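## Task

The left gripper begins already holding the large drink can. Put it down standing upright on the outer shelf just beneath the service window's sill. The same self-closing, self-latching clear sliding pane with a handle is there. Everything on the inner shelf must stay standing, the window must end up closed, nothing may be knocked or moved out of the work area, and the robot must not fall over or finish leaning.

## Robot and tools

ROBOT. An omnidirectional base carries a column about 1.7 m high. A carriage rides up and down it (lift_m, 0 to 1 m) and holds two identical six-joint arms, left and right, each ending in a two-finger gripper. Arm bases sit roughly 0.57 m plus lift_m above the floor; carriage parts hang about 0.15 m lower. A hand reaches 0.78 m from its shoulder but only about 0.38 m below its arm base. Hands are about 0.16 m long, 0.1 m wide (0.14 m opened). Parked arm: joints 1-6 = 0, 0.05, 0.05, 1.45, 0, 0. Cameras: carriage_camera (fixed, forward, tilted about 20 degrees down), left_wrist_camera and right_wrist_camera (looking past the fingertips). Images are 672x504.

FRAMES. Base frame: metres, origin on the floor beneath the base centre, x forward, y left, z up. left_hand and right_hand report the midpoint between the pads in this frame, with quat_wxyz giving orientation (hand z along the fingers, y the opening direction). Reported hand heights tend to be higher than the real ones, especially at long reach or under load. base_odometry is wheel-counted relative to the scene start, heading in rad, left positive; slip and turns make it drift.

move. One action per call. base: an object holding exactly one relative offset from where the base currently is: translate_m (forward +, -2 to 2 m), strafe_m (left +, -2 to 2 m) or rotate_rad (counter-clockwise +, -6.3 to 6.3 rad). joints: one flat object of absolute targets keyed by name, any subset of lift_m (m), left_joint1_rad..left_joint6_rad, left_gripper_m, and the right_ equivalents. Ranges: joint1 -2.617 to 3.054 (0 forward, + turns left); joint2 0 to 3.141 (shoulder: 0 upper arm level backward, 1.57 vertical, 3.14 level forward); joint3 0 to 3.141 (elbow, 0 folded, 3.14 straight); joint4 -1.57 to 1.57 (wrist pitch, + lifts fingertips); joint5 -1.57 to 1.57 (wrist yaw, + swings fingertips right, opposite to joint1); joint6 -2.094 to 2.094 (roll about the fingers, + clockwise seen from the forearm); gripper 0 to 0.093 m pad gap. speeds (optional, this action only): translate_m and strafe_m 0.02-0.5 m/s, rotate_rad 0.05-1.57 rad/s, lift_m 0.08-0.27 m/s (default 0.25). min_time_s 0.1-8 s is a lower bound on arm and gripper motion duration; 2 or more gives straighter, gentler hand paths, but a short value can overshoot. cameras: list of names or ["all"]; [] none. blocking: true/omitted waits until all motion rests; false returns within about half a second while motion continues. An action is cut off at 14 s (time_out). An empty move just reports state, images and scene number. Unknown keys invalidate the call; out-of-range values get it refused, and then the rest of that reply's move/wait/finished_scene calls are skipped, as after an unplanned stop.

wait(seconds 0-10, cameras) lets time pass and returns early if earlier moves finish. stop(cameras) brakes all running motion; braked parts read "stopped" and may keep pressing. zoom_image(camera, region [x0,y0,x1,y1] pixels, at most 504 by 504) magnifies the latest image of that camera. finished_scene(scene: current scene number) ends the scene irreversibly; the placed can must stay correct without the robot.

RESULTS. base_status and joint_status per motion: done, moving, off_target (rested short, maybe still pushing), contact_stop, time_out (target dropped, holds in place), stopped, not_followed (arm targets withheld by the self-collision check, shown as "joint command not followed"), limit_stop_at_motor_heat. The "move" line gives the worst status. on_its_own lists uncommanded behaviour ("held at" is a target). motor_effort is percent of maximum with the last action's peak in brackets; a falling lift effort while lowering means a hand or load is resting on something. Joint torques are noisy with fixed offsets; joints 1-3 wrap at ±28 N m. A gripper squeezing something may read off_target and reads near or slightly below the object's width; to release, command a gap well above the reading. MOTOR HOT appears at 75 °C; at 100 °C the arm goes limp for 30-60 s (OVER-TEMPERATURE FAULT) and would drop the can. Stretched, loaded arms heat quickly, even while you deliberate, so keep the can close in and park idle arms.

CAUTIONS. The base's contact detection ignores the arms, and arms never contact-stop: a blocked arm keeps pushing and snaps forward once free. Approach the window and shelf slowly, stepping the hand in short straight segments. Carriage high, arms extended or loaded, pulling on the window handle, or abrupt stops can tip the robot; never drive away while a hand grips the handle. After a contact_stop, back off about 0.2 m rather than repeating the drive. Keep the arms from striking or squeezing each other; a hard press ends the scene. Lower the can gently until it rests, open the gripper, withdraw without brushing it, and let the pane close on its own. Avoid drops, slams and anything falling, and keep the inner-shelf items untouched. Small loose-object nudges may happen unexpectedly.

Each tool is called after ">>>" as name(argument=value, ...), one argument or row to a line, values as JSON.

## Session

>>> move(
  cameras=["all"],
)

Scene clock: 0.00 s.
Joint torques (N m): no reading
base_odometry: x=+0.000 y=+0.000 heading=+0.000
base_status: not commanded
joint_positions: lift_m=+0.430 left_joint1_rad=+0.017 left_joint2_rad=+0.604 left_joint3_rad=+0.190 left_joint4_rad=-0.391 left_joint5_rad=+0.010 left_joint6_rad=+0.027 left_gripper_m=+0.06443 right_joint1_rad=+0.000 right_joint2_rad=+0.053 right_joint3_rad=+0.031 right_joint4_rad=+1.417 right_joint5_rad=+0.021 right_joint6_rad=+0.024 right_gripper_m=+0.09396
joint_status: not commanded
motor_effort: lift_m=+26 drive_wheels=-1
left_hand: x=+0.4428 y=+0.3140 z=+1.0435 quat_wxyz=(+0.374, +0.007, +0.928, +0.004) (m; base frame)
right_hand: x=+0.2659 y=-0.3156 z=+1.4286 quat_wxyz=(+0.996, +0.012, +0.088, +0.011) (m; base frame)
pictures: carriage_camera, left_wrist_camera, right_wrist_camera

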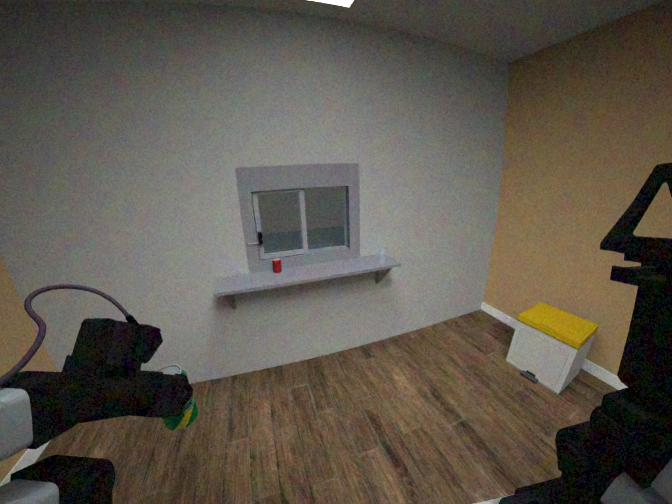

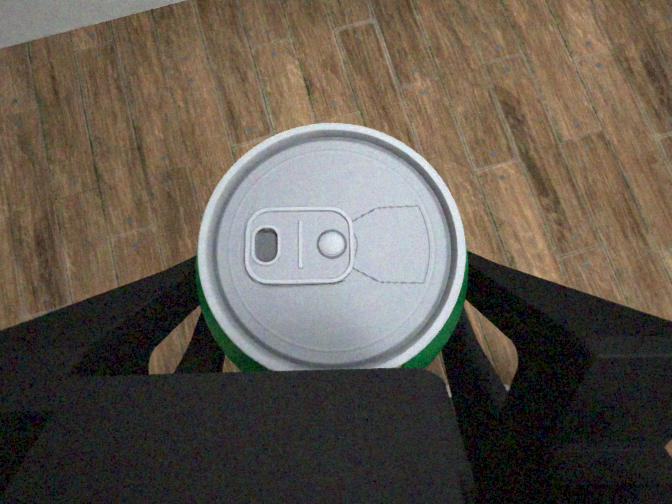

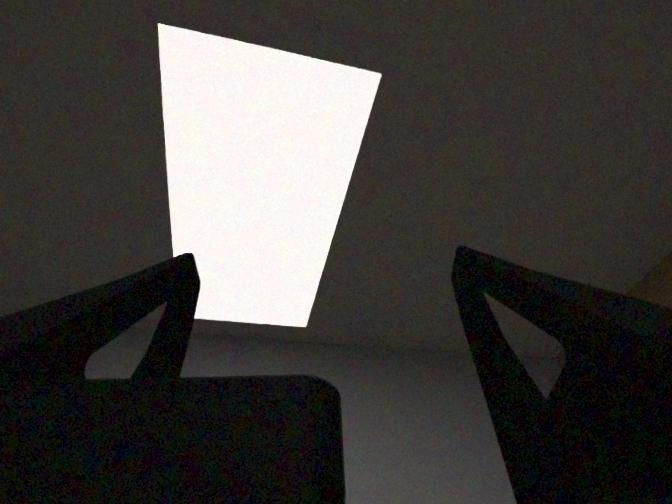

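>>> zoom_image(
  camera="carriage_camera",
  region=[200, 150, 410, 310],
)

Scaled by 2.400 from the camera's 672x504 image, which has a finer 960x720 frame.

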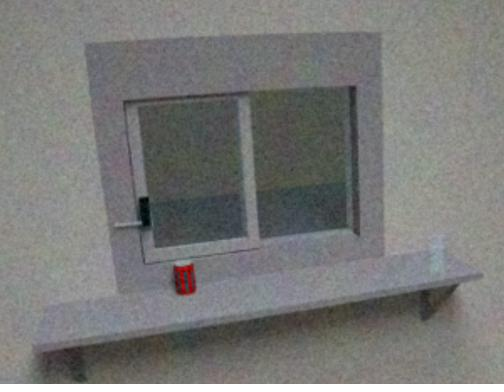

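>>> zoom_image(
  camera="carriage_camera",
  region=[100, 330, 260, 470],
)

Scaled by 3.150 from the camera's 672x504 image, which has a finer 960x720 frame.

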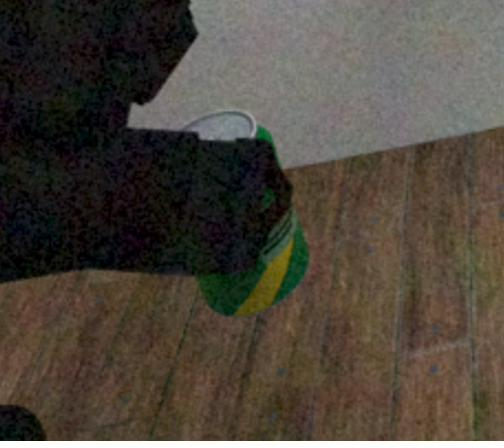

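>>> move(
  base={"rotate_rad": 0.27},
  joints={"left_joint1_rad": 0.393, "left_joint2_rad": 0.902, "left_joint3_rad": 1.375, "left_joint4_rad": -1.27, "left_joint5_rad": 0.0, "left_joint6_rad": 0.0, "right_joint1_rad": 1.0, "right_joint2_rad": 1.1, "right_joint3_rad": 0.45, "right_joint4_rad": 1.40, "right_joint5_rad": 0.80, "right_joint6_rad": 0.0, "right_gripper_m": 0.0},
  speeds={"rotate_rad": 0.4},
  min_time_s=2.0,
)

>>> move(
  base={"translate_m": 0.75},
  speeds={"translate_m": 0.35},
  cameras=["carriage_camera", "left_wrist_camera"],
)

Scene clock: 83.00 s.
Joint torques (N m): left_arm=[0.64 -0.1 8.47 2.67 -0.19 -0.09] | right_arm=[0.61 -0.9 8.1 1.09 -0.25 -0.12]
move: off_target
base_odometry: x=+0.000 y=+0.000 heading=+0.270
base_status: done
joint_positions: lift_m=+0.430 left_joint1_rad=+0.385 left_joint2_rad=+0.902 left_joint3_rad=+1.335 left_joint4_rad=-1.328 left_joint5_rad=+0.009 left_joint6_rad=+0.013 left_gripper_m=+0.06443 right_joint1_rad=+0.991 right_joint2_rad=+1.093 right_joint3_rad=+0.420 right_joint4_rad=+1.401 right_joint5_rad=+0.792 right_joint6_rad=+0.010 right_gripper_m=+0.00072
joint_status: left_joint4_rad off_target (ended at -1.328, target -1.270); the others done
motor_effort: lift_m=+24(28) drive_wheels=+1(7)
left_hand: x=+0.4138 y=+0.3889 z=+1.2867 quat_wxyz=(+0.325, -0.173, +0.928, +0.061) (m; base frame)
right_hand: x=+0.4736 y=-0.1504 z=+1.3752 quat_wxyz=(+0.814, +0.132, +0.499, +0.265) (m; base frame)
pictures: none

Scene clock: 86.83 s.
Joint torques (N m): left_arm=[0.62 -0.47 8.36 2.67 -0.18 -0.07] | right_arm=[0.59 -0.96 8.1 1.09 -0.27 -0.11]
move: done
base_odometry: x=+0.723 y=+0.200 heading=+0.270
base_status: done
joint_positions: lift_m=+0.430 left_joint1_rad=+0.385 left_joint2_rad=+0.905 left_joint3_rad=+1.335 left_joint4_rad=-1.333 left_joint5_rad=+0.009 left_joint6_rad=+0.012 left_gripper_m=+0.06443 right_joint1_rad=+0.991 right_joint2_rad=+1.093 right_joint3_rad=+0.420 right_joint4_rad=+1.400 right_joint5_rad=+0.795 right_joint6_rad=+0.009 right_gripper_m=+0.00072
joint_status: not commanded
motor_effort: lift_m=+28(28) drive_wheels=-4(13)
left_hand: x=+0.4132 y=+0.3887 z=+1.2855 quat_wxyz=(+0.322, -0.174, +0.929, +0.061) (m; base frame)
right_hand: x=+0.4738 y=-0.1508 z=+1.3749 quat_wxyz=(+0.814, +0.133, +0.499, +0.264) (m; base frame)
pictures: carriage_camera, left_wrist_camera

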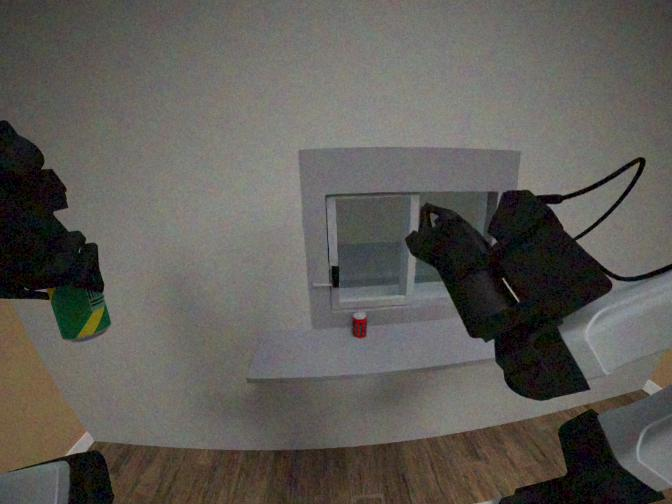

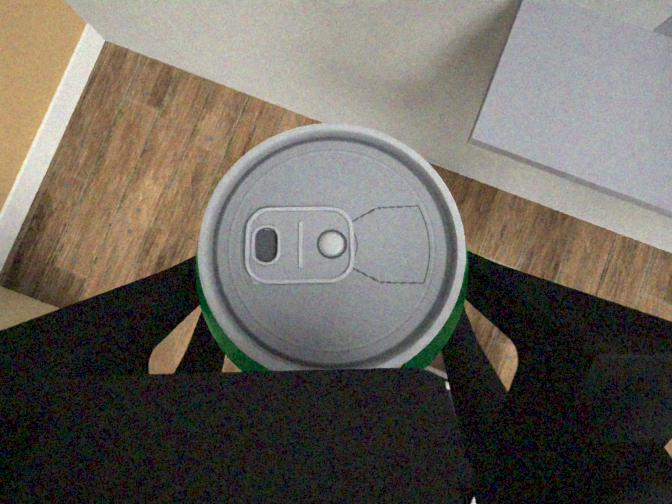

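>>> zoom_image(
  camera="carriage_camera",
  region=[230, 130, 540, 390],
)

Scaled by 1.626 from the camera's 672x504 image, which has a finer 960x720 frame.

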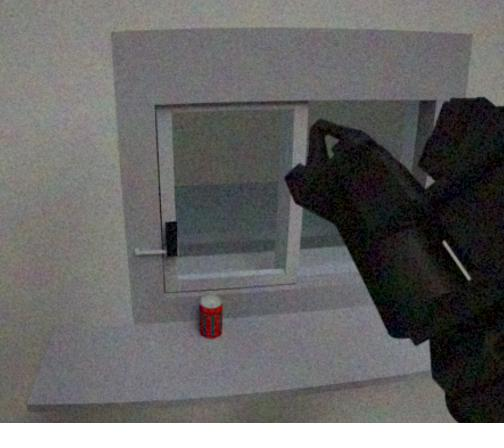

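>>> move(
  base={"rotate_rad": 0.039},
  joints={"lift_m": 0.425, "right_joint1_rad": 0.2},
  speeds={"rotate_rad": 0.2},
  min_time_s=1.5,
)

>>> move(
  base={"translate_m": 0.25},
  speeds={"translate_m": 0.2},
  cameras=["carriage_camera"],
)

>>> zoom_image(
  camera="carriage_camera",
  region=[220, 100, 640, 420],
)

Scene clock: 123.37 s.
Joint torques (N m): left_arm=[0.43 -0.53 8.03 2.69 -0.13 -0.07] | right_arm=[-0.92 -0.94 7.69 1.12 -0.3 -0.11]
move: done
base_odometry: x=+0.723 y=+0.200 heading=+0.309
base_status: done
joint_positions: lift_m=+0.425 left_joint1_rad=+0.387 left_joint2_rad=+0.907 left_joint3_rad=+1.339 left_joint4_rad=-1.335 left_joint5_rad=+0.007 left_joint6_rad=+0.012 left_gripper_m=+0.06443 right_joint1_rad=+0.209 right_joint2_rad=+1.093 right_joint3_rad=+0.425 right_joint4_rad=+1.398 right_joint5_rad=+0.797 right_joint6_rad=+0.008 right_gripper_m=+0.00071
joint_status: all done
motor_effort: lift_m=+27(30) drive_wheels=-4(7)
left_hand: x=+0.4130 y=+0.3894 z=+1.2813 quat_wxyz=(+0.322, -0.175, +0.928, +0.062) (m; base frame)
right_hand: x=+0.5135 y=-0.3768 z=+1.3714 quat_wxyz=(+0.854, +0.315, +0.410, -0.066) (m; base frame)
pictures: none

Scene clock: 125.70 s.
Joint torques (N m): left_arm=[0.36 -0.58 8.1 2.72 -0.16 -0.06] | right_arm=[-0.95 -0.91 7.77 1.11 -0.3 -0.11]
move: done
base_odometry: x=+0.961 y=+0.277 heading=+0.309
base_status: done
joint_positions: lift_m=+0.425 left_joint1_rad=+0.387 left_joint2_rad=+0.907 left_joint3_rad=+1.339 left_joint4_rad=-1.335 left_joint5_rad=+0.007 left_joint6_rad=+0.012 left_gripper_m=+0.06443 right_joint1_rad=+0.209 right_joint2_rad=+1.093 right_joint3_rad=+0.425 right_joint4_rad=+1.398 right_joint5_rad=+0.797 right_joint6_rad=+0.008 right_gripper_m=+0.00071
joint_status: not commanded
motor_effort: lift_m=+26(29) drive_wheels=-5(10)
left_hand: x=+0.4130 y=+0.3894 z=+1.2813 quat_wxyz=(+0.322, -0.175, +0.928, +0.062) (m; base frame)
right_hand: x=+0.5136 y=-0.3767 z=+1.3713 quat_wxyz=(+0.854, +0.315, +0.410, -0.066) (m; base frame)
pictures: carriage_camera

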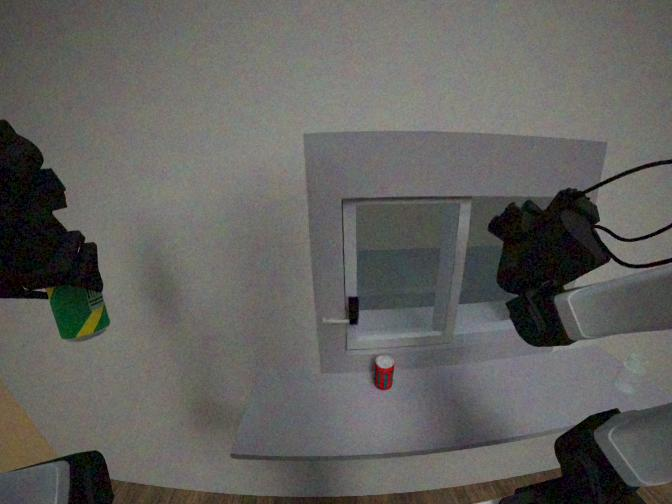

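Scaled by 1.200 from the camera's 672x504 image, which has a finer 960x720 frame.

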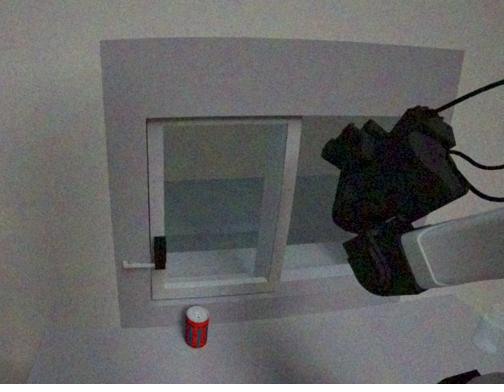

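>>> zoom_image(
  camera="carriage_camera",
  region=[220, 330, 660, 490],
)

Scaled by 1.145 from the camera's 672x504 image, which has a finer 960x720 frame.

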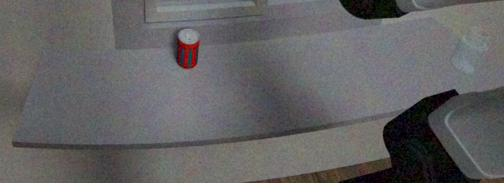

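>>> move(
  base={"strafe_m": -0.046},
  speeds={"strafe_m": 0.15},
)

>>> move(
  base={"translate_m": 0.07},
  speeds={"translate_m": 0.1},
  cameras=["carriage_camera"],
)

>>> zoom_image(
  camera="carriage_camera",
  region=[180, 90, 640, 500],
)

>>> zoom_image(
  camera="carriage_camera",
  region=[290, 280, 380, 360],
)

Scene clock: 165.20 s.
Joint torques (N m): left_arm=[0.47 -0.61 8.18 2.7 -0.16 -0.07] | right_arm=[-0.96 -0.9 7.71 1.11 -0.3 -0.11]
move: done
base_odometry: x=+0.975 y=+0.233 heading=+0.310
base_status: done
joint_positions: lift_m=+0.425 left_joint1_rad=+0.387 left_joint2_rad=+0.907 left_joint3_rad=+1.339 left_joint4_rad=-1.335 left_joint5_rad=+0.005 left_joint6_rad=+0.012 left_gripper_m=+0.06443 right_joint1_rad=+0.209 right_joint2_rad=+1.093 right_joint3_rad=+0.425 right_joint4_rad=+1.397 right_joint5_rad=+0.797 right_joint6_rad=+0.008 right_gripper_m=+0.00071
joint_status: not commanded
motor_effort: lift_m=+25(28) drive_wheels=-2(6)
left_hand: x=+0.4129 y=+0.3896 z=+1.2813 quat_wxyz=(+0.322, -0.175, +0.928, +0.062) (m; base frame)
right_hand: x=+0.5136 y=-0.3767 z=+1.3713 quat_wxyz=(+0.853, +0.315, +0.410, -0.066) (m; base frame)
pictures: none

Scene clock: 166.60 s.
Joint torques (N m): left_arm=[0.42 -0.55 7.98 2.69 -0.14 -0.08] | right_arm=[-0.96 -0.77 7.71 1.11 -0.3 -0.11]
move: done
base_odometry: x=+1.042 y=+0.254 heading=+0.309
base_status: done
joint_positions: lift_m=+0.425 left_joint1_rad=+0.387 left_joint2_rad=+0.907 left_joint3_rad=+1.339 left_joint4_rad=-1.336 left_joint5_rad=+0.005 left_joint6_rad=+0.012 left_gripper_m=+0.06443 right_joint1_rad=+0.209 right_joint2_rad=+1.093 right_joint3_rad=+0.425 right_joint4_rad=+1.397 right_joint5_rad=+0.797 right_joint6_rad=+0.008 right_gripper_m=+0.00071
joint_status: not commanded
motor_effort: lift_m=+26(28) drive_wheels=-3(9)
left_hand: x=+0.4129 y=+0.3895 z=+1.2813 quat_wxyz=(+0.321, -0.175, +0.928, +0.062) (m; base frame)
right_hand: x=+0.5136 y=-0.3767 z=+1.3713 quat_wxyz=(+0.853, +0.315, +0.410, -0.066) (m; base frame)
pictures: carriage_camera

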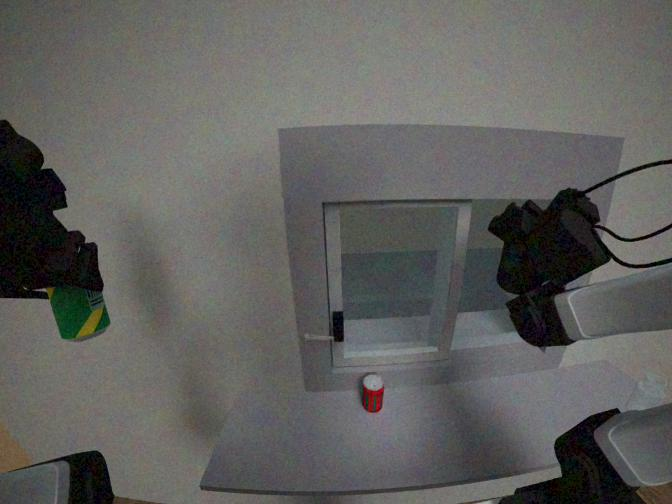

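Scaled by 1.096 from the camera's 672x504 image, which has a finer 960x720 frame.

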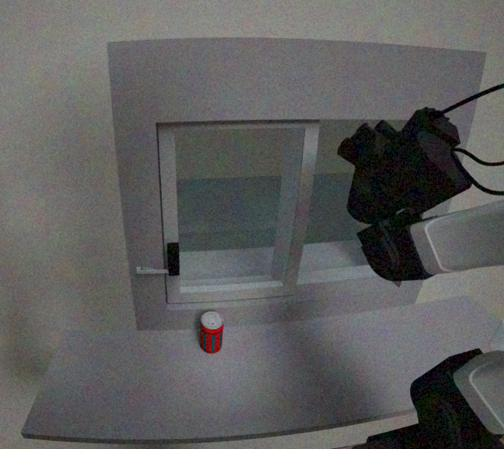

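Scaled by 5.600 from the camera's 672x504 image, which has a finer 960x720 frame.

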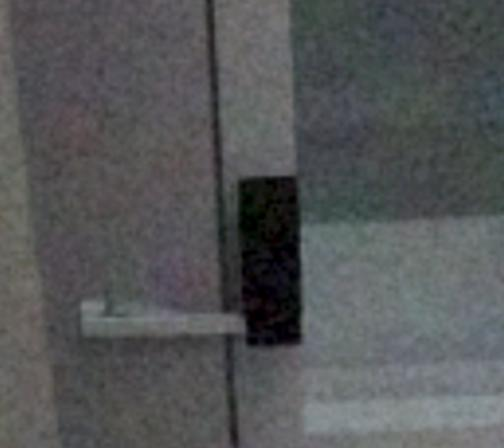

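>>> move(
  joints={"right_joint1_rad": 1.15},
  min_time_s=1.5,
)

>>> move(
  joints={"right_joint1_rad": 1.163, "right_joint2_rad": 2.105, "right_joint3_rad": 0.68, "right_joint4_rad": 1.43, "right_joint5_rad": 0.813, "right_joint6_rad": 0.0, "right_gripper_m": 0.0},
  min_time_s=1.5,
  cameras=["carriage_camera", "right_wrist_camera"],
)

>>> zoom_image(
  camera="right_wrist_camera",
  region=[290, 140, 530, 340],
)

Scene clock: 182.57 s.
Joint torques (N m): left_arm=[0.35 -0.53 8.05 2.72 -0.13 -0.05] | right_arm=[0.58 -0.92 7.69 1.13 -0.33 -0.11]
move: done
base_odometry: x=+1.042 y=+0.254 heading=+0.309
base_status: not commanded
joint_positions: lift_m=+0.425 left_joint1_rad=+0.387 left_joint2_rad=+0.907 left_joint3_rad=+1.339 left_joint4_rad=-1.336 left_joint5_rad=+0.005 left_joint6_rad=+0.012 left_gripper_m=+0.06443 right_joint1_rad=+1.141 right_joint2_rad=+1.093 right_joint3_rad=+0.425 right_joint4_rad=+1.397 right_joint5_rad=+0.801 right_joint6_rad=+0.008 right_gripper_m=+0.00071
joint_status: all done
motor_effort: lift_m=+25(29) drive_wheels=-3(3)
left_hand: x=+0.4129 y=+0.3895 z=+1.2813 quat_wxyz=(+0.321, -0.175, +0.928, +0.062) (m; base frame)
right_hand: x=+0.4474 y=-0.1153 z=+1.3710 quat_wxyz=(+0.792, +0.099, +0.508, +0.323) (m; base frame)
pictures: none

Scene clock: 184.37 s.
Joint torques (N m): left_arm=[0.46 -0.47 7.99 2.72 -0.15 -0.07] | right_arm=[0.64 -5.78 5.27 2.07 0.08 -0.08]
move: done
base_odometry: x=+1.042 y=+0.254 heading=+0.309
base_status: not commanded
joint_positions: lift_m=+0.425 left_joint1_rad=+0.387 left_joint2_rad=+0.907 left_joint3_rad=+1.339 left_joint4_rad=-1.336 left_joint5_rad=+0.005 left_joint6_rad=+0.012 left_gripper_m=+0.06443 right_joint1_rad=+1.154 right_joint2_rad=+2.093 right_joint3_rad=+0.660 right_joint4_rad=+1.414 right_joint5_rad=+0.805 right_joint6_rad=+0.008 right_gripper_m=+0.00071
joint_status: all done
motor_effort: lift_m=+26(28) drive_wheels=-3(3)
left_hand: x=+0.4129 y=+0.3895 z=+1.2813 quat_wxyz=(+0.321, -0.175, +0.928, +0.062) (m; base frame)
right_hand: x=+0.5124 y=+0.0390 z=+1.1017 quat_wxyz=(+0.692, -0.126, +0.701, +0.120) (m; base frame)
pictures: carriage_camera, right_wrist_camera

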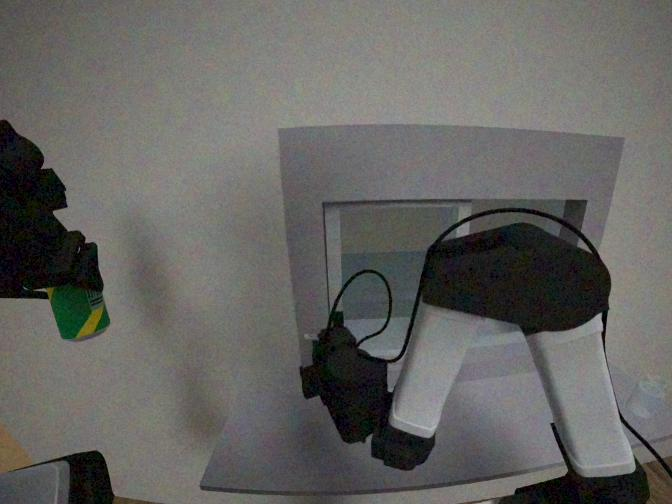

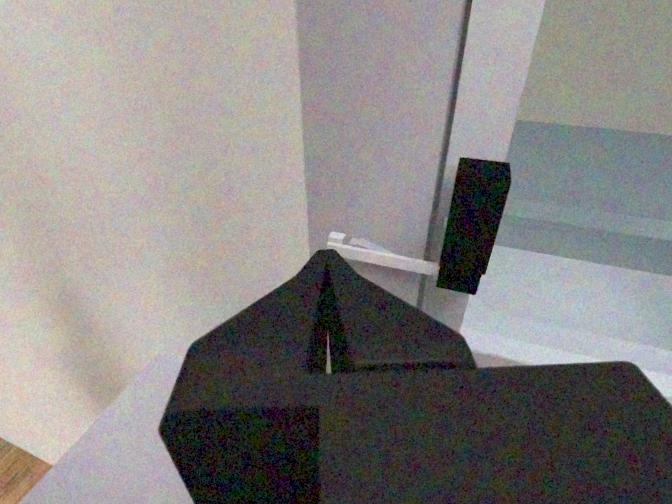

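Scaled by 2.100 from the camera's 672x504 image, which has a finer 960x720 frame.

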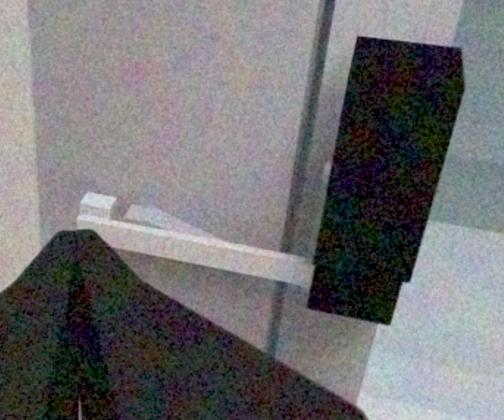

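>>> move(
  joints={"right_joint1_rad": 0.935, "right_joint2_rad": 2.184, "right_joint3_rad": 0.862, "right_joint4_rad": 1.322, "right_joint5_rad": 0.586},
  min_time_s=1.5,
  cameras=["right_wrist_camera"],
)

Scene clock: 225.33 s.
Joint torques (N m): left_arm=[0.46 -0.57 8.12 2.71 -0.11 -0.07] | right_arm=[-0.8 -6.49 6.02 1.93 -0.09 -0.07]
move: done
base_odometry: x=+1.042 y=+0.254 heading=+0.309
base_status: not commanded
joint_positions: lift_m=+0.425 left_joint1_rad=+0.387 left_joint2_rad=+0.907 left_joint3_rad=+1.339 left_joint4_rad=-1.336 left_joint5_rad=+0.005 left_joint6_rad=+0.012 left_gripper_m=+0.06443 right_joint1_rad=+0.942 right_joint2_rad=+2.168 right_joint3_rad=+0.839 right_joint4_rad=+1.325 right_joint5_rad=+0.595 right_joint6_rad=+0.008 right_gripper_m=+0.00071
joint_status: all done
motor_effort: lift_m=+25(29) drive_wheels=-3(3)
left_hand: x=+0.4129 y=+0.3895 z=+1.2813 quat_wxyz=(+0.321, -0.175, +0.928, +0.062) (m; base frame)
right_hand: x=+0.5947 y=+0.0380 z=+1.1049 quat_wxyz=(+0.695, -0.120, +0.698, +0.124) (m; base frame)
pictures: right_wrist_camera

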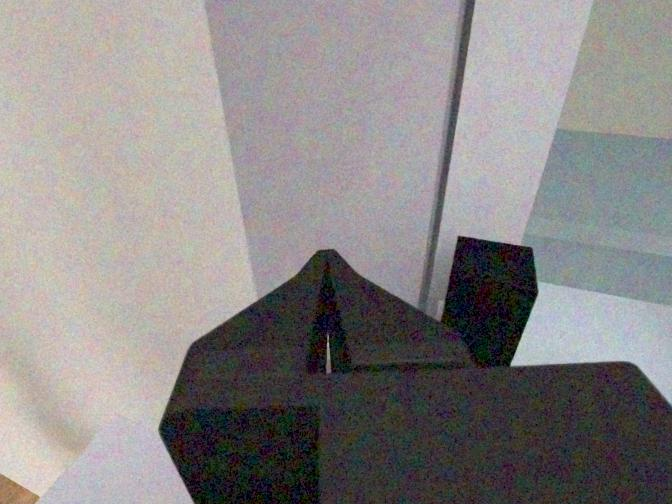

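>>> move(
  base={"strafe_m": -0.07},
  speeds={"strafe_m": 0.06},
  cameras=["carriage_camera", "right_wrist_camera"],
)

Scene clock: 231.23 s.
Joint torques (N m): left_arm=[0.42 -0.5 8.03 2.73 -0.14 -0.06] | right_arm=[-0.8 -6.5 5.53 2 0.18 -0.08]
move: done
base_odometry: x=+1.063 y=+0.187 heading=+0.309
base_status: done
joint_positions: lift_m=+0.425 left_joint1_rad=+0.387 left_joint2_rad=+0.907 left_joint3_rad=+1.339 left_joint4_rad=-1.336 left_joint5_rad=+0.005 left_joint6_rad=+0.012 left_gripper_m=+0.06443 right_joint1_rad=+0.942 right_joint2_rad=+2.168 right_joint3_rad=+0.843 right_joint4_rad=+1.324 right_joint5_rad=+0.565 right_joint6_rad=+0.008 right_gripper_m=+0.00071
joint_status: not commanded
motor_effort: lift_m=+28(28) drive_wheels=-2(6)
left_hand: x=+0.4129 y=+0.3895 z=+1.2813 quat_wxyz=(+0.321, -0.175, +0.928, +0.062) (m; base frame)
right_hand: x=+0.5934 y=+0.0436 z=+1.1060 quat_wxyz=(+0.694, -0.130, +0.696, +0.135) (m; base frame)
pictures: carriage_camera, right_wrist_camera

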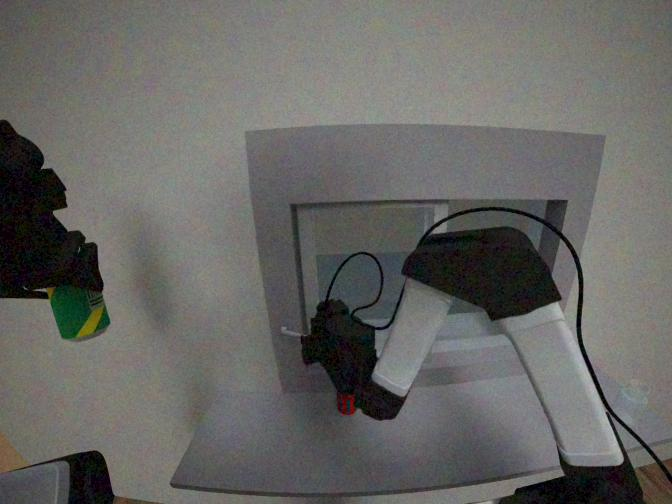

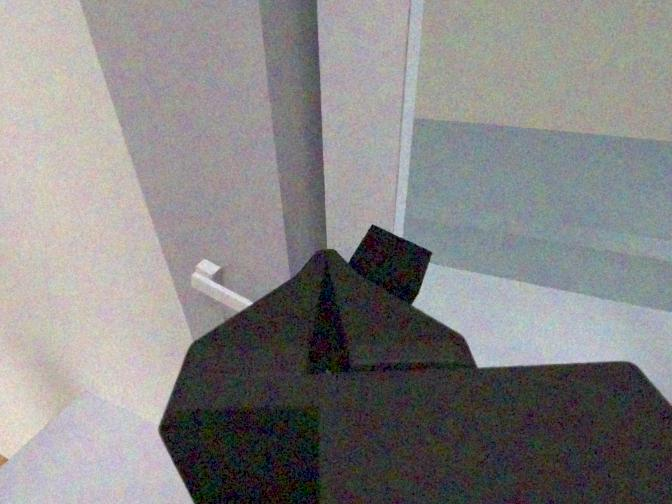

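>>> move(
  base={"strafe_m": -0.24},
  joints={"left_joint1_rad": -0.586, "left_joint2_rad": 1.075, "left_joint3_rad": 0.712, "left_joint4_rad": -0.475, "left_joint5_rad": -0.417, "left_joint6_rad": -0.454},
  speeds={"strafe_m": 0.08},
  min_time_s=2.5,
  cameras=["all"],
)

Scene clock: 242.70 s.
Joint torques (N m): left_arm=[-0.73 -2.36 7.06 2.62 -0.71 -0.06] | right_arm=[-0.75 -6.34 5.56 2.01 0.27 -0.07]
move: off_target
base_odometry: x=+1.137 y=-0.041 heading=+0.310
base_status: done
joint_positions: lift_m=+0.425 left_joint1_rad=-0.580 left_joint2_rad=+1.076 left_joint3_rad=+0.702 left_joint4_rad=-0.542 left_joint5_rad=-0.382 left_joint6_rad=-0.441 left_gripper_m=+0.06444 right_joint1_rad=+0.943 right_joint2_rad=+2.168 right_joint3_rad=+0.844 right_joint4_rad=+1.325 right_joint5_rad=+0.565 right_joint6_rad=+0.008 right_gripper_m=+0.00071
joint_status: left_joint4_rad off_target (ended at -0.542, target -0.475); left_joint5_rad off_target (ended at -0.382, target -0.417); the others done
motor_effort: lift_m=+27(29) drive_wheels=-1(9)
left_hand: x=+0.4963 y=+0.2082 z=+1.1231 quat_wxyz=(+0.364, +0.004, +0.932, +0.002) (m; base frame)
right_hand: x=+0.5932 y=+0.0443 z=+1.1066 quat_wxyz=(+0.694, -0.130, +0.695, +0.136) (m; base frame)
pictures: carriage_camera, left_wrist_camera, right_wrist_camera

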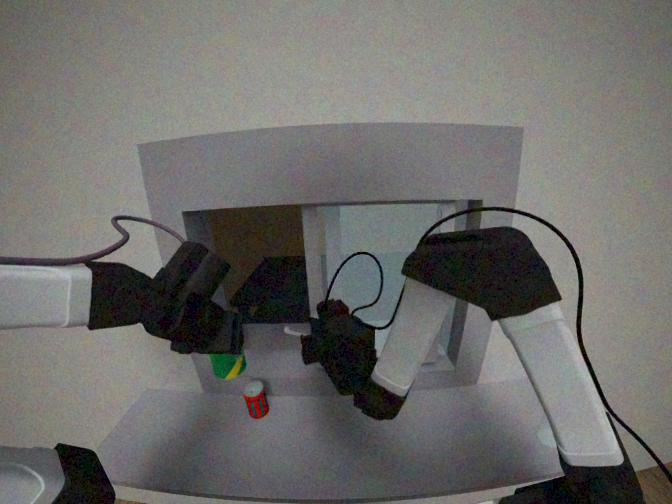

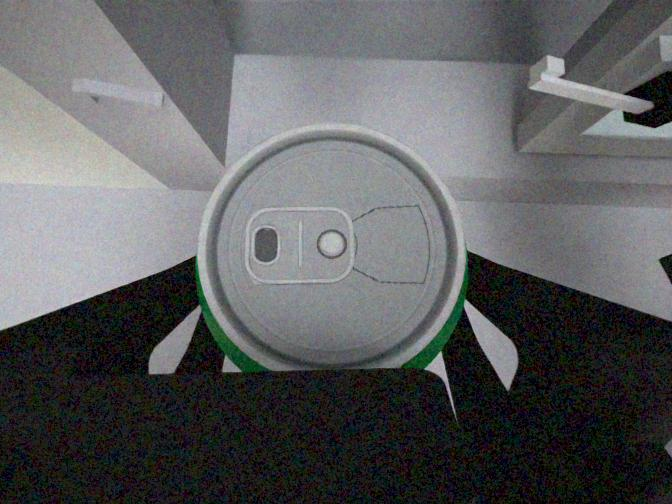

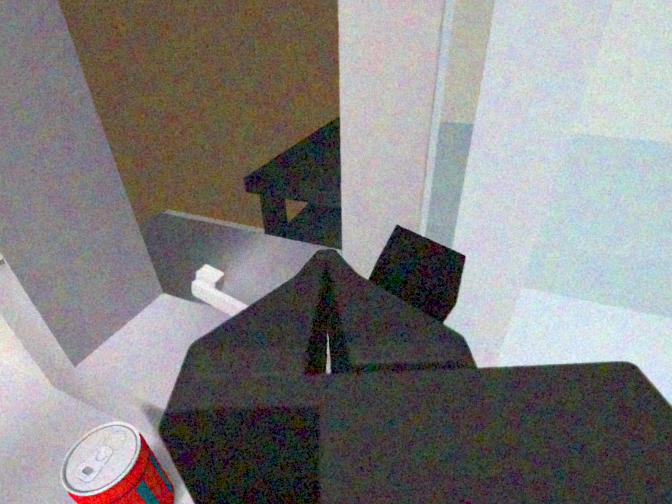

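>>> move(
  joints={"left_joint1_rad": -0.272, "left_joint2_rad": 1.733, "left_joint3_rad": 1.236, "left_joint4_rad": -0.227, "left_joint5_rad": -0.178, "left_joint6_rad": -0.19},
  min_time_s=2.0,
  cameras=["left_wrist_camera", "right_wrist_camera"],
)

Scene clock: 262.70 s.
Joint torques (N m): left_arm=[0.49 -7.23 10.32 2.89 -0.17 0.2] | right_arm=[-0.87 -6.52 5.6 2 0.22 -0.08]
move: off_target
base_odometry: x=+1.137 y=-0.041 heading=+0.310
base_status: not commanded
joint_positions: lift_m=+0.425 left_joint1_rad=-0.278 left_joint2_rad=+1.735 left_joint3_rad=+1.188 left_joint4_rad=-0.305 left_joint5_rad=-0.183 left_joint6_rad=-0.203 left_gripper_m=+0.06444 right_joint1_rad=+0.943 right_joint2_rad=+2.168 right_joint3_rad=+0.844 right_joint4_rad=+1.325 right_joint5_rad=+0.562 right_joint6_rad=+0.008 right_gripper_m=+0.00071
joint_status: left_joint4_rad off_target (ended at -0.304, target -0.227); the others done
motor_effort: lift_m=+25(29) drive_wheels=-1(1)
left_hand: x=+0.6757 y=+0.2146 z=+1.1109 quat_wxyz=(+0.361, +0.003, +0.933, +0.000) (m; base frame)
right_hand: x=+0.5931 y=+0.0446 z=+1.1066 quat_wxyz=(+0.694, -0.131, +0.695, +0.137) (m; base frame)
pictures: left_wrist_camera, right_wrist_camera

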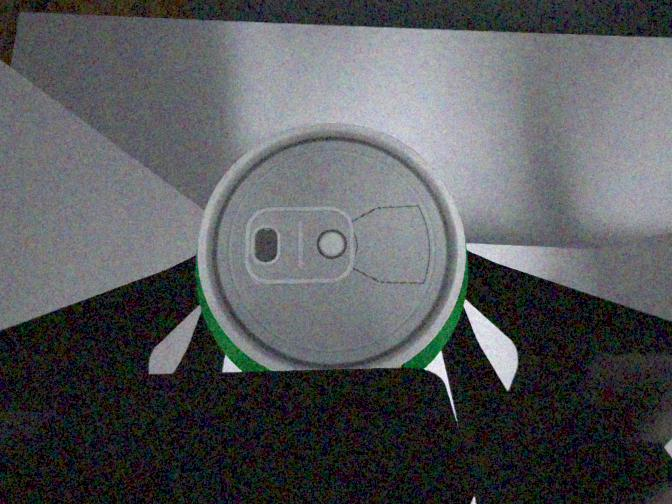

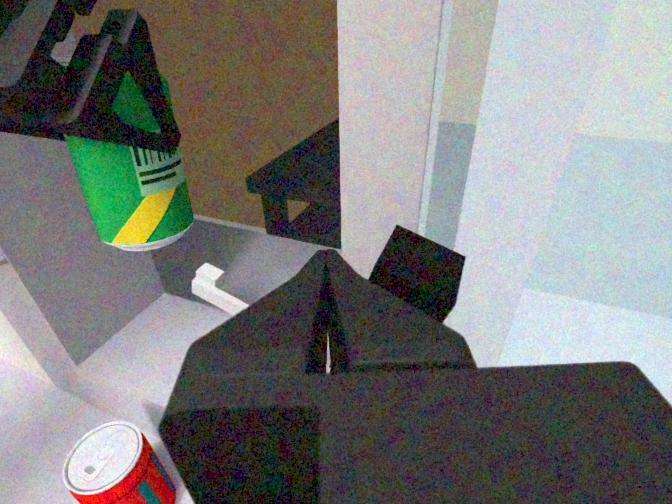

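>>> move(
  joints={"left_joint1_rad": -0.180, "left_joint2_rad": 2.449, "left_joint3_rad": 2.258, "left_joint4_rad": -0.545, "left_joint5_rad": -0.116, "left_joint6_rad": -0.122},
  min_time_s=2,
  cameras=["left_wrist_camera", "right_wrist_camera"],
)

Scene clock: 299.70 s.
Joint torques (N m): left_arm=[0.49 -12.01 10.56 2.71 -0.04 0.23] | right_arm=[-0.87 -6.52 5.61 1.99 0.22 -0.08]
move: off_target
base_odometry: x=+1.137 y=-0.041 heading=+0.310
base_status: not commanded
joint_positions: lift_m=+0.425 left_joint1_rad=-0.186 left_joint2_rad=+2.452 left_joint3_rad=+2.209 left_joint4_rad=-0.606 left_joint5_rad=-0.124 left_joint6_rad=-0.135 left_gripper_m=+0.06444 right_joint1_rad=+0.943 right_joint2_rad=+2.168 right_joint3_rad=+0.844 right_joint4_rad=+1.325 right_joint5_rad=+0.562 right_joint6_rad=+0.008 right_gripper_m=+0.00071
joint_status: left_joint4_rad off_target (ended at -0.606, target -0.545); the others done
motor_effort: lift_m=+26(29) drive_wheels=-1(1)
left_hand: x=+0.8517 y=+0.2146 z=+1.0933 quat_wxyz=(+0.357, +0.002, +0.934, +0.001) (m; base frame)
right_hand: x=+0.5931 y=+0.0446 z=+1.1067 quat_wxyz=(+0.694, -0.131, +0.695, +0.137) (m; base frame)
pictures: left_wrist_camera, right_wrist_camera

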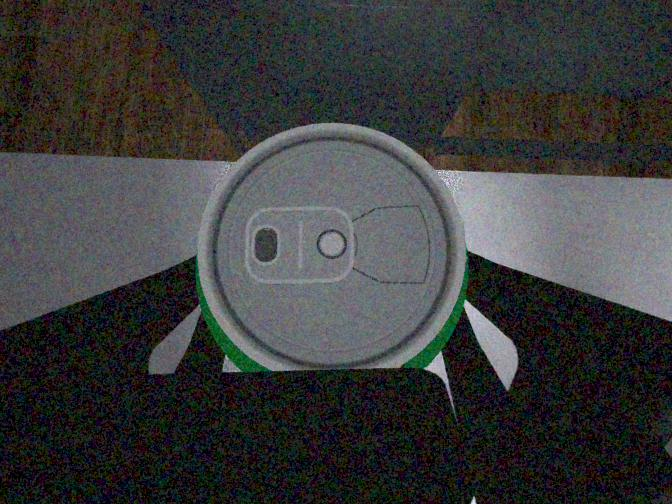

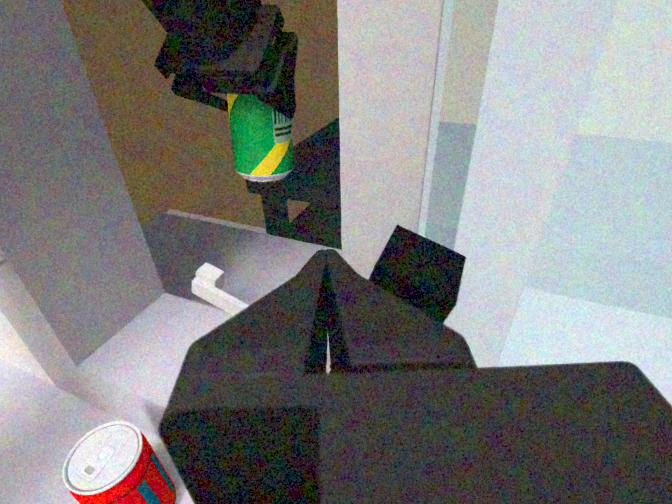

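>>> move(
  joints={"left_joint1_rad": -0.180, "left_joint2_rad": 2.569, "left_joint3_rad": 1.937, "left_joint4_rad": -0.105, "left_joint5_rad": -0.116, "left_joint6_rad": -0.122},
  min_time_s=2,
  cameras=["left_wrist_camera", "right_wrist_camera"],
)

Scene clock: 309.20 s.
Joint torques (N m): left_arm=[0.54 -12.31 6.99 2.91 -0.08 0.22] | right_arm=[-0.85 -6.53 5.59 2 0.22 -0.08]
move: off_target
base_odometry: x=+1.137 y=-0.041 heading=+0.310
base_status: not commanded
joint_positions: lift_m=+0.425 left_joint1_rad=-0.186 left_joint2_rad=+2.573 left_joint3_rad=+1.926 left_joint4_rad=-0.185 left_joint5_rad=-0.123 left_joint6_rad=-0.134 left_gripper_m=+0.06444 right_joint1_rad=+0.943 right_joint2_rad=+2.168 right_joint3_rad=+0.844 right_joint4_rad=+1.325 right_joint5_rad=+0.562 right_joint6_rad=+0.008 right_gripper_m=+0.00071
joint_status: left_joint4_rad off_target (ended at -0.185, target -0.105); the others done
motor_effort: lift_m=+25(28) drive_wheels=-1(1)
left_hand: x=+0.8529 y=+0.2142 z=+0.9713 quat_wxyz=(+0.365, +0.002, +0.931, -0.001) (m; base frame)
right_hand: x=+0.5931 y=+0.0446 z=+1.1067 quat_wxyz=(+0.694, -0.131, +0.695, +0.137) (m; base frame)
pictures: left_wrist_camera, right_wrist_camera

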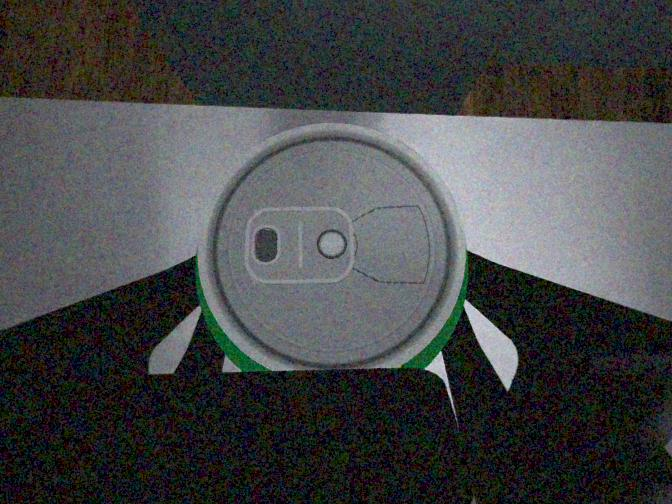

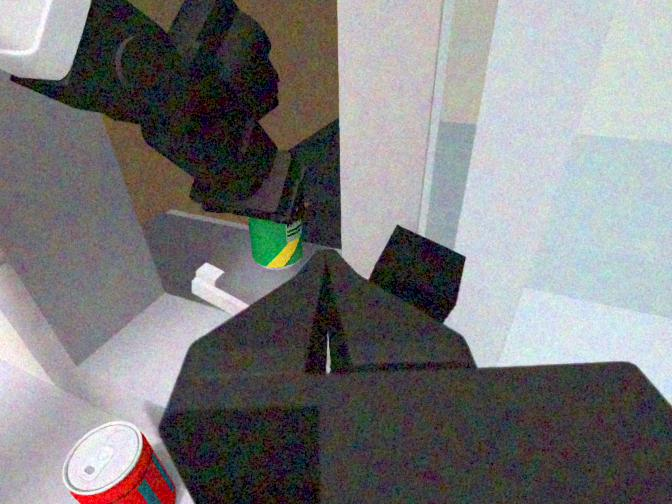

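>>> move(
  joints={"left_joint1_rad": -0.180, "left_joint2_rad": 2.624, "left_joint3_rad": 1.926, "left_joint4_rad": -0.034, "left_joint5_rad": -0.116, "left_joint6_rad": -0.122},
  min_time_s=1.2,
  cameras=["right_wrist_camera"],
)

Scene clock: 315.23 s.
Joint torques (N m): left_arm=[0.38 -12.27 6.84 2.97 -0.05 0.21] | right_arm=[-0.85 -6.52 5.6 2 0.22 -0.08]
move: off_target
base_odometry: x=+1.137 y=-0.041 heading=+0.310
base_status: not commanded
joint_positions: lift_m=+0.425 left_joint1_rad=-0.186 left_joint2_rad=+2.626 left_joint3_rad=+1.915 left_joint4_rad=-0.114 left_joint5_rad=-0.123 left_joint6_rad=-0.134 left_gripper_m=+0.06444 right_joint1_rad=+0.943 right_joint2_rad=+2.168 right_joint3_rad=+0.844 right_joint4_rad=+1.325 right_joint5_rad=+0.562 right_joint6_rad=+0.008 right_gripper_m=+0.00071
joint_status: left_joint4_rad off_target (ended at -0.114, target -0.034); the others done
motor_effort: lift_m=+24(28) drive_wheels=-1(1)
left_hand: x=+0.8545 y=+0.2139 z=+0.9455 quat_wxyz=(+0.368, +0.002, +0.930, -0.002) (m; base frame)
right_hand: x=+0.5931 y=+0.0446 z=+1.1067 quat_wxyz=(+0.694, -0.131, +0.695, +0.137) (m; base frame)
pictures: right_wrist_camera

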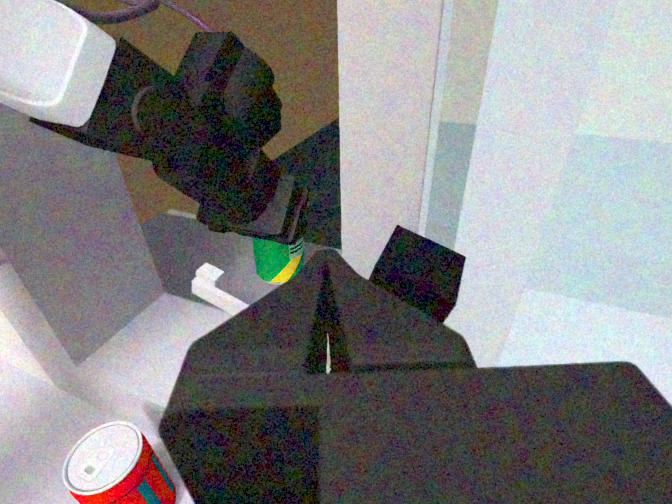

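>>> move(
  joints={"left_joint1_rad": -0.180, "left_joint2_rad": 2.653, "left_joint3_rad": 1.926, "left_joint4_rad": 0.004, "left_joint5_rad": -0.116, "left_joint6_rad": -0.122},
  min_time_s=1,
  cameras=["right_wrist_camera"],
)

Scene clock: 321.50 s.
Joint torques (N m): left_arm=[0.58 -12.27 6.65 2.97 -0.07 0.18] | right_arm=[-0.87 -6.52 5.61 1.99 0.22 -0.08]
move: off_target
base_odometry: x=+1.137 y=-0.041 heading=+0.310
base_status: not commanded
joint_positions: lift_m=+0.425 left_joint1_rad=-0.186 left_joint2_rad=+2.655 left_joint3_rad=+1.915 left_joint4_rad=-0.076 left_joint5_rad=-0.123 left_joint6_rad=-0.134 left_gripper_m=+0.06444 right_joint1_rad=+0.943 right_joint2_rad=+2.168 right_joint3_rad=+0.844 right_joint4_rad=+1.325 right_joint5_rad=+0.562 right_joint6_rad=+0.008 right_gripper_m=+0.00071
joint_status: left_joint4_rad off_target (ended at -0.077, target +0.004); the others done
motor_effort: lift_m=+28(28) drive_wheels=-1(1)
left_hand: x=+0.8563 y=+0.2135 z=+0.9338 quat_wxyz=(+0.372, +0.002, +0.928, -0.002) (m; base frame)
right_hand: x=+0.5931 y=+0.0446 z=+1.1067 quat_wxyz=(+0.694, -0.131, +0.695, +0.137) (m; base frame)
pictures: right_wrist_camera

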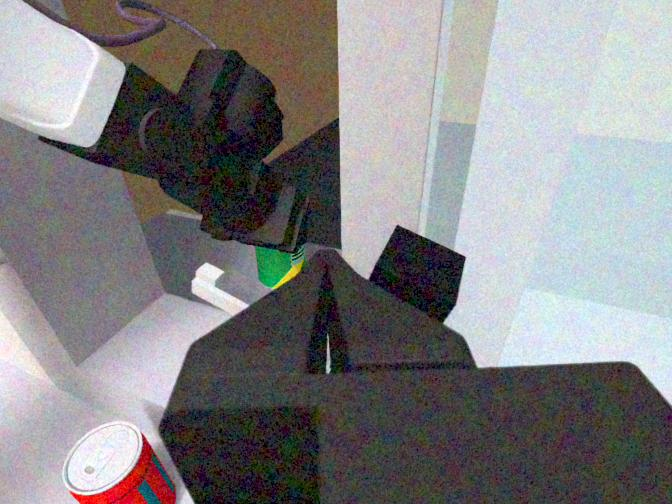

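>>> move(
  joints={"left_joint1_rad": -0.180, "left_joint2_rad": 2.680, "left_joint3_rad": 1.926, "left_joint4_rad": 0.030, "left_joint5_rad": -0.116, "left_joint6_rad": -0.122},
  min_time_s=1,
  cameras=["right_wrist_camera"],
)

Scene clock: 325.90 s.
Joint torques (N m): left_arm=[0.43 -12.38 6.72 2.99 -0.06 0.2] | right_arm=[-0.85 -6.5 5.61 2 0.22 -0.08]
move: off_target
base_odometry: x=+1.137 y=-0.041 heading=+0.310
base_status: not commanded
joint_positions: lift_m=+0.425 left_joint1_rad=-0.186 left_joint2_rad=+2.682 left_joint3_rad=+1.915 left_joint4_rad=-0.051 left_joint5_rad=-0.123 left_joint6_rad=-0.134 left_gripper_m=+0.06444 right_joint1_rad=+0.943 right_joint2_rad=+2.168 right_joint3_rad=+0.844 right_joint4_rad=+1.325 right_joint5_rad=+0.562 right_joint6_rad=+0.008 right_gripper_m=+0.00071
joint_status: left_joint4_rad off_target (ended at -0.050, target +0.030); the others done
motor_effort: lift_m=+27(29) drive_wheels=-1(1)
left_hand: x=+0.8560 y=+0.2136 z=+0.9215 quat_wxyz=(+0.372, +0.002, +0.928, -0.002) (m; base frame)
right_hand: x=+0.5931 y=+0.0446 z=+1.1067 quat_wxyz=(+0.694, -0.131, +0.695, +0.137) (m; base frame)
pictures: right_wrist_camera

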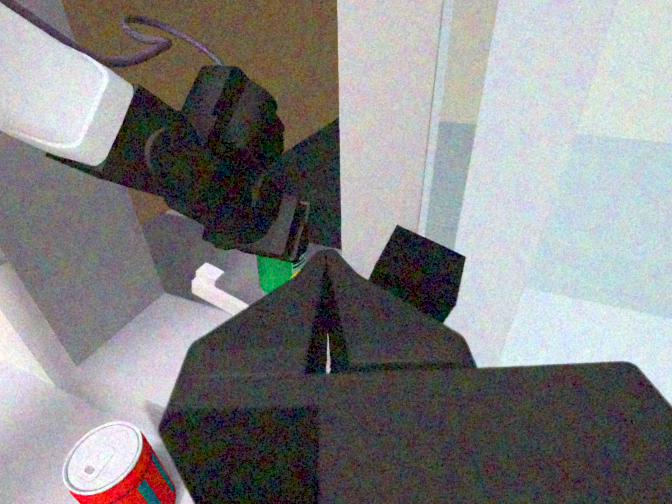

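>>> move(
  joints={"left_joint1_rad": -0.180, "left_joint2_rad": 2.706, "left_joint3_rad": 1.926, "left_joint4_rad": 0.054, "left_joint5_rad": -0.116, "left_joint6_rad": -0.122},
  min_time_s=1,
  cameras=["right_wrist_camera"],
)

Scene clock: 330.23 s.
Joint torques (N m): left_arm=[0.5 -12.01 6.6 2.87 -0.07 0.19] | right_arm=[-0.88 -6.52 5.61 1.99 0.22 -0.08]
move: off_target
base_odometry: x=+1.137 y=-0.041 heading=+0.310
base_status: not commanded
joint_positions: lift_m=+0.425 left_joint1_rad=-0.186 left_joint2_rad=+2.703 left_joint3_rad=+1.915 left_joint4_rad=-0.014 left_joint5_rad=-0.122 left_joint6_rad=-0.134 left_gripper_m=+0.06444 right_joint1_rad=+0.943 right_joint2_rad=+2.168 right_joint3_rad=+0.844 right_joint4_rad=+1.325 right_joint5_rad=+0.562 right_joint6_rad=+0.008 right_gripper_m=+0.00071
joint_status: left_joint4_rad off_target (ended at -0.014, target +0.054); the others done
motor_effort: lift_m=+26(28) drive_wheels=-1(1)
left_hand: x=+0.8584 y=+0.2131 z=+0.9145 quat_wxyz=(+0.378, +0.001, +0.926, -0.004) (m; base frame)
right_hand: x=+0.5931 y=+0.0446 z=+1.1067 quat_wxyz=(+0.694, -0.131, +0.695, +0.137) (m; base frame)
pictures: right_wrist_camera

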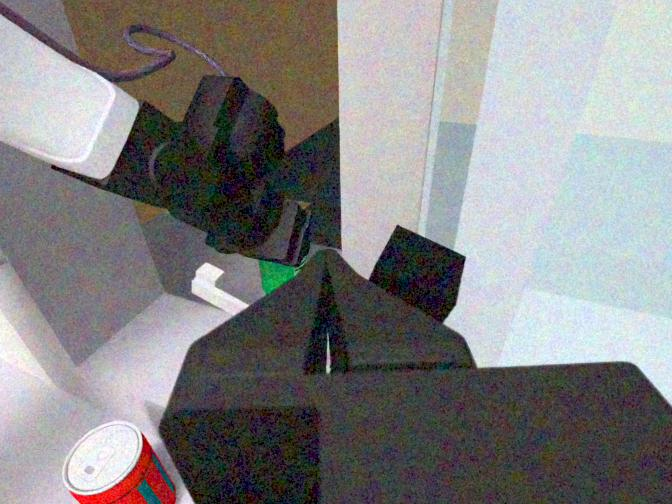

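>>> move(
  joints={"left_gripper_m": 0.090},
  min_time_s=1.5,
  cameras=["left_wrist_camera", "right_wrist_camera"],
)

Scene clock: 354.30 s.
Joint torques (N m): left_arm=[0.39 -12.25 6.67 2.34 -0.07 0.21] | right_arm=[-0.85 -6.52 5.61 1.99 0.22 -0.07]
move: done
base_odometry: x=+1.137 y=-0.041 heading=+0.310
base_status: not commanded
joint_positions: lift_m=+0.425 left_joint1_rad=-0.186 left_joint2_rad=+2.703 left_joint3_rad=+1.915 left_joint4_rad=+0.039 left_joint5_rad=-0.122 left_joint6_rad=-0.134 left_gripper_m=+0.08995 right_joint1_rad=+0.943 right_joint2_rad=+2.168 right_joint3_rad=+0.844 right_joint4_rad=+1.325 right_joint5_rad=+0.562 right_joint6_rad=+0.008 right_gripper_m=+0.00071
joint_status: all done
on_its_own: left_joint4_rad moved +0.053 to your old target +0.054
motor_effort: lift_m=+26(28) drive_wheels=-1(1)
left_hand: x=+0.8675 y=+0.2114 z=+0.9240 quat_wxyz=(+0.403, -0.001, +0.915, -0.008) (m; base frame)
right_hand: x=+0.5931 y=+0.0446 z=+1.1067 quat_wxyz=(+0.694, -0.131, +0.695, +0.137) (m; base frame)
pictures: left_wrist_camera, right_wrist_camera

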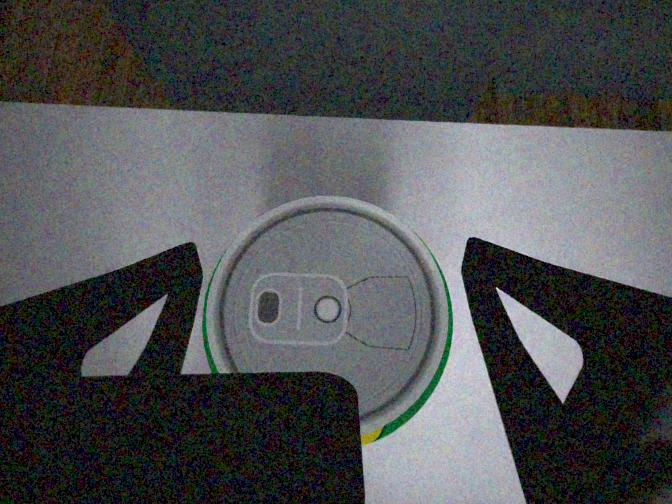

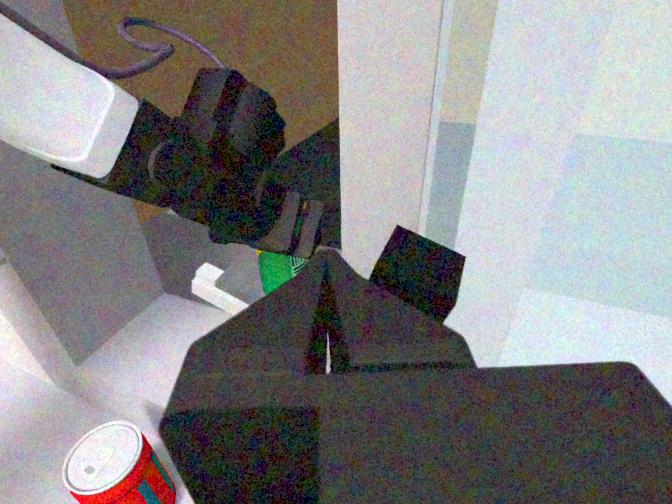

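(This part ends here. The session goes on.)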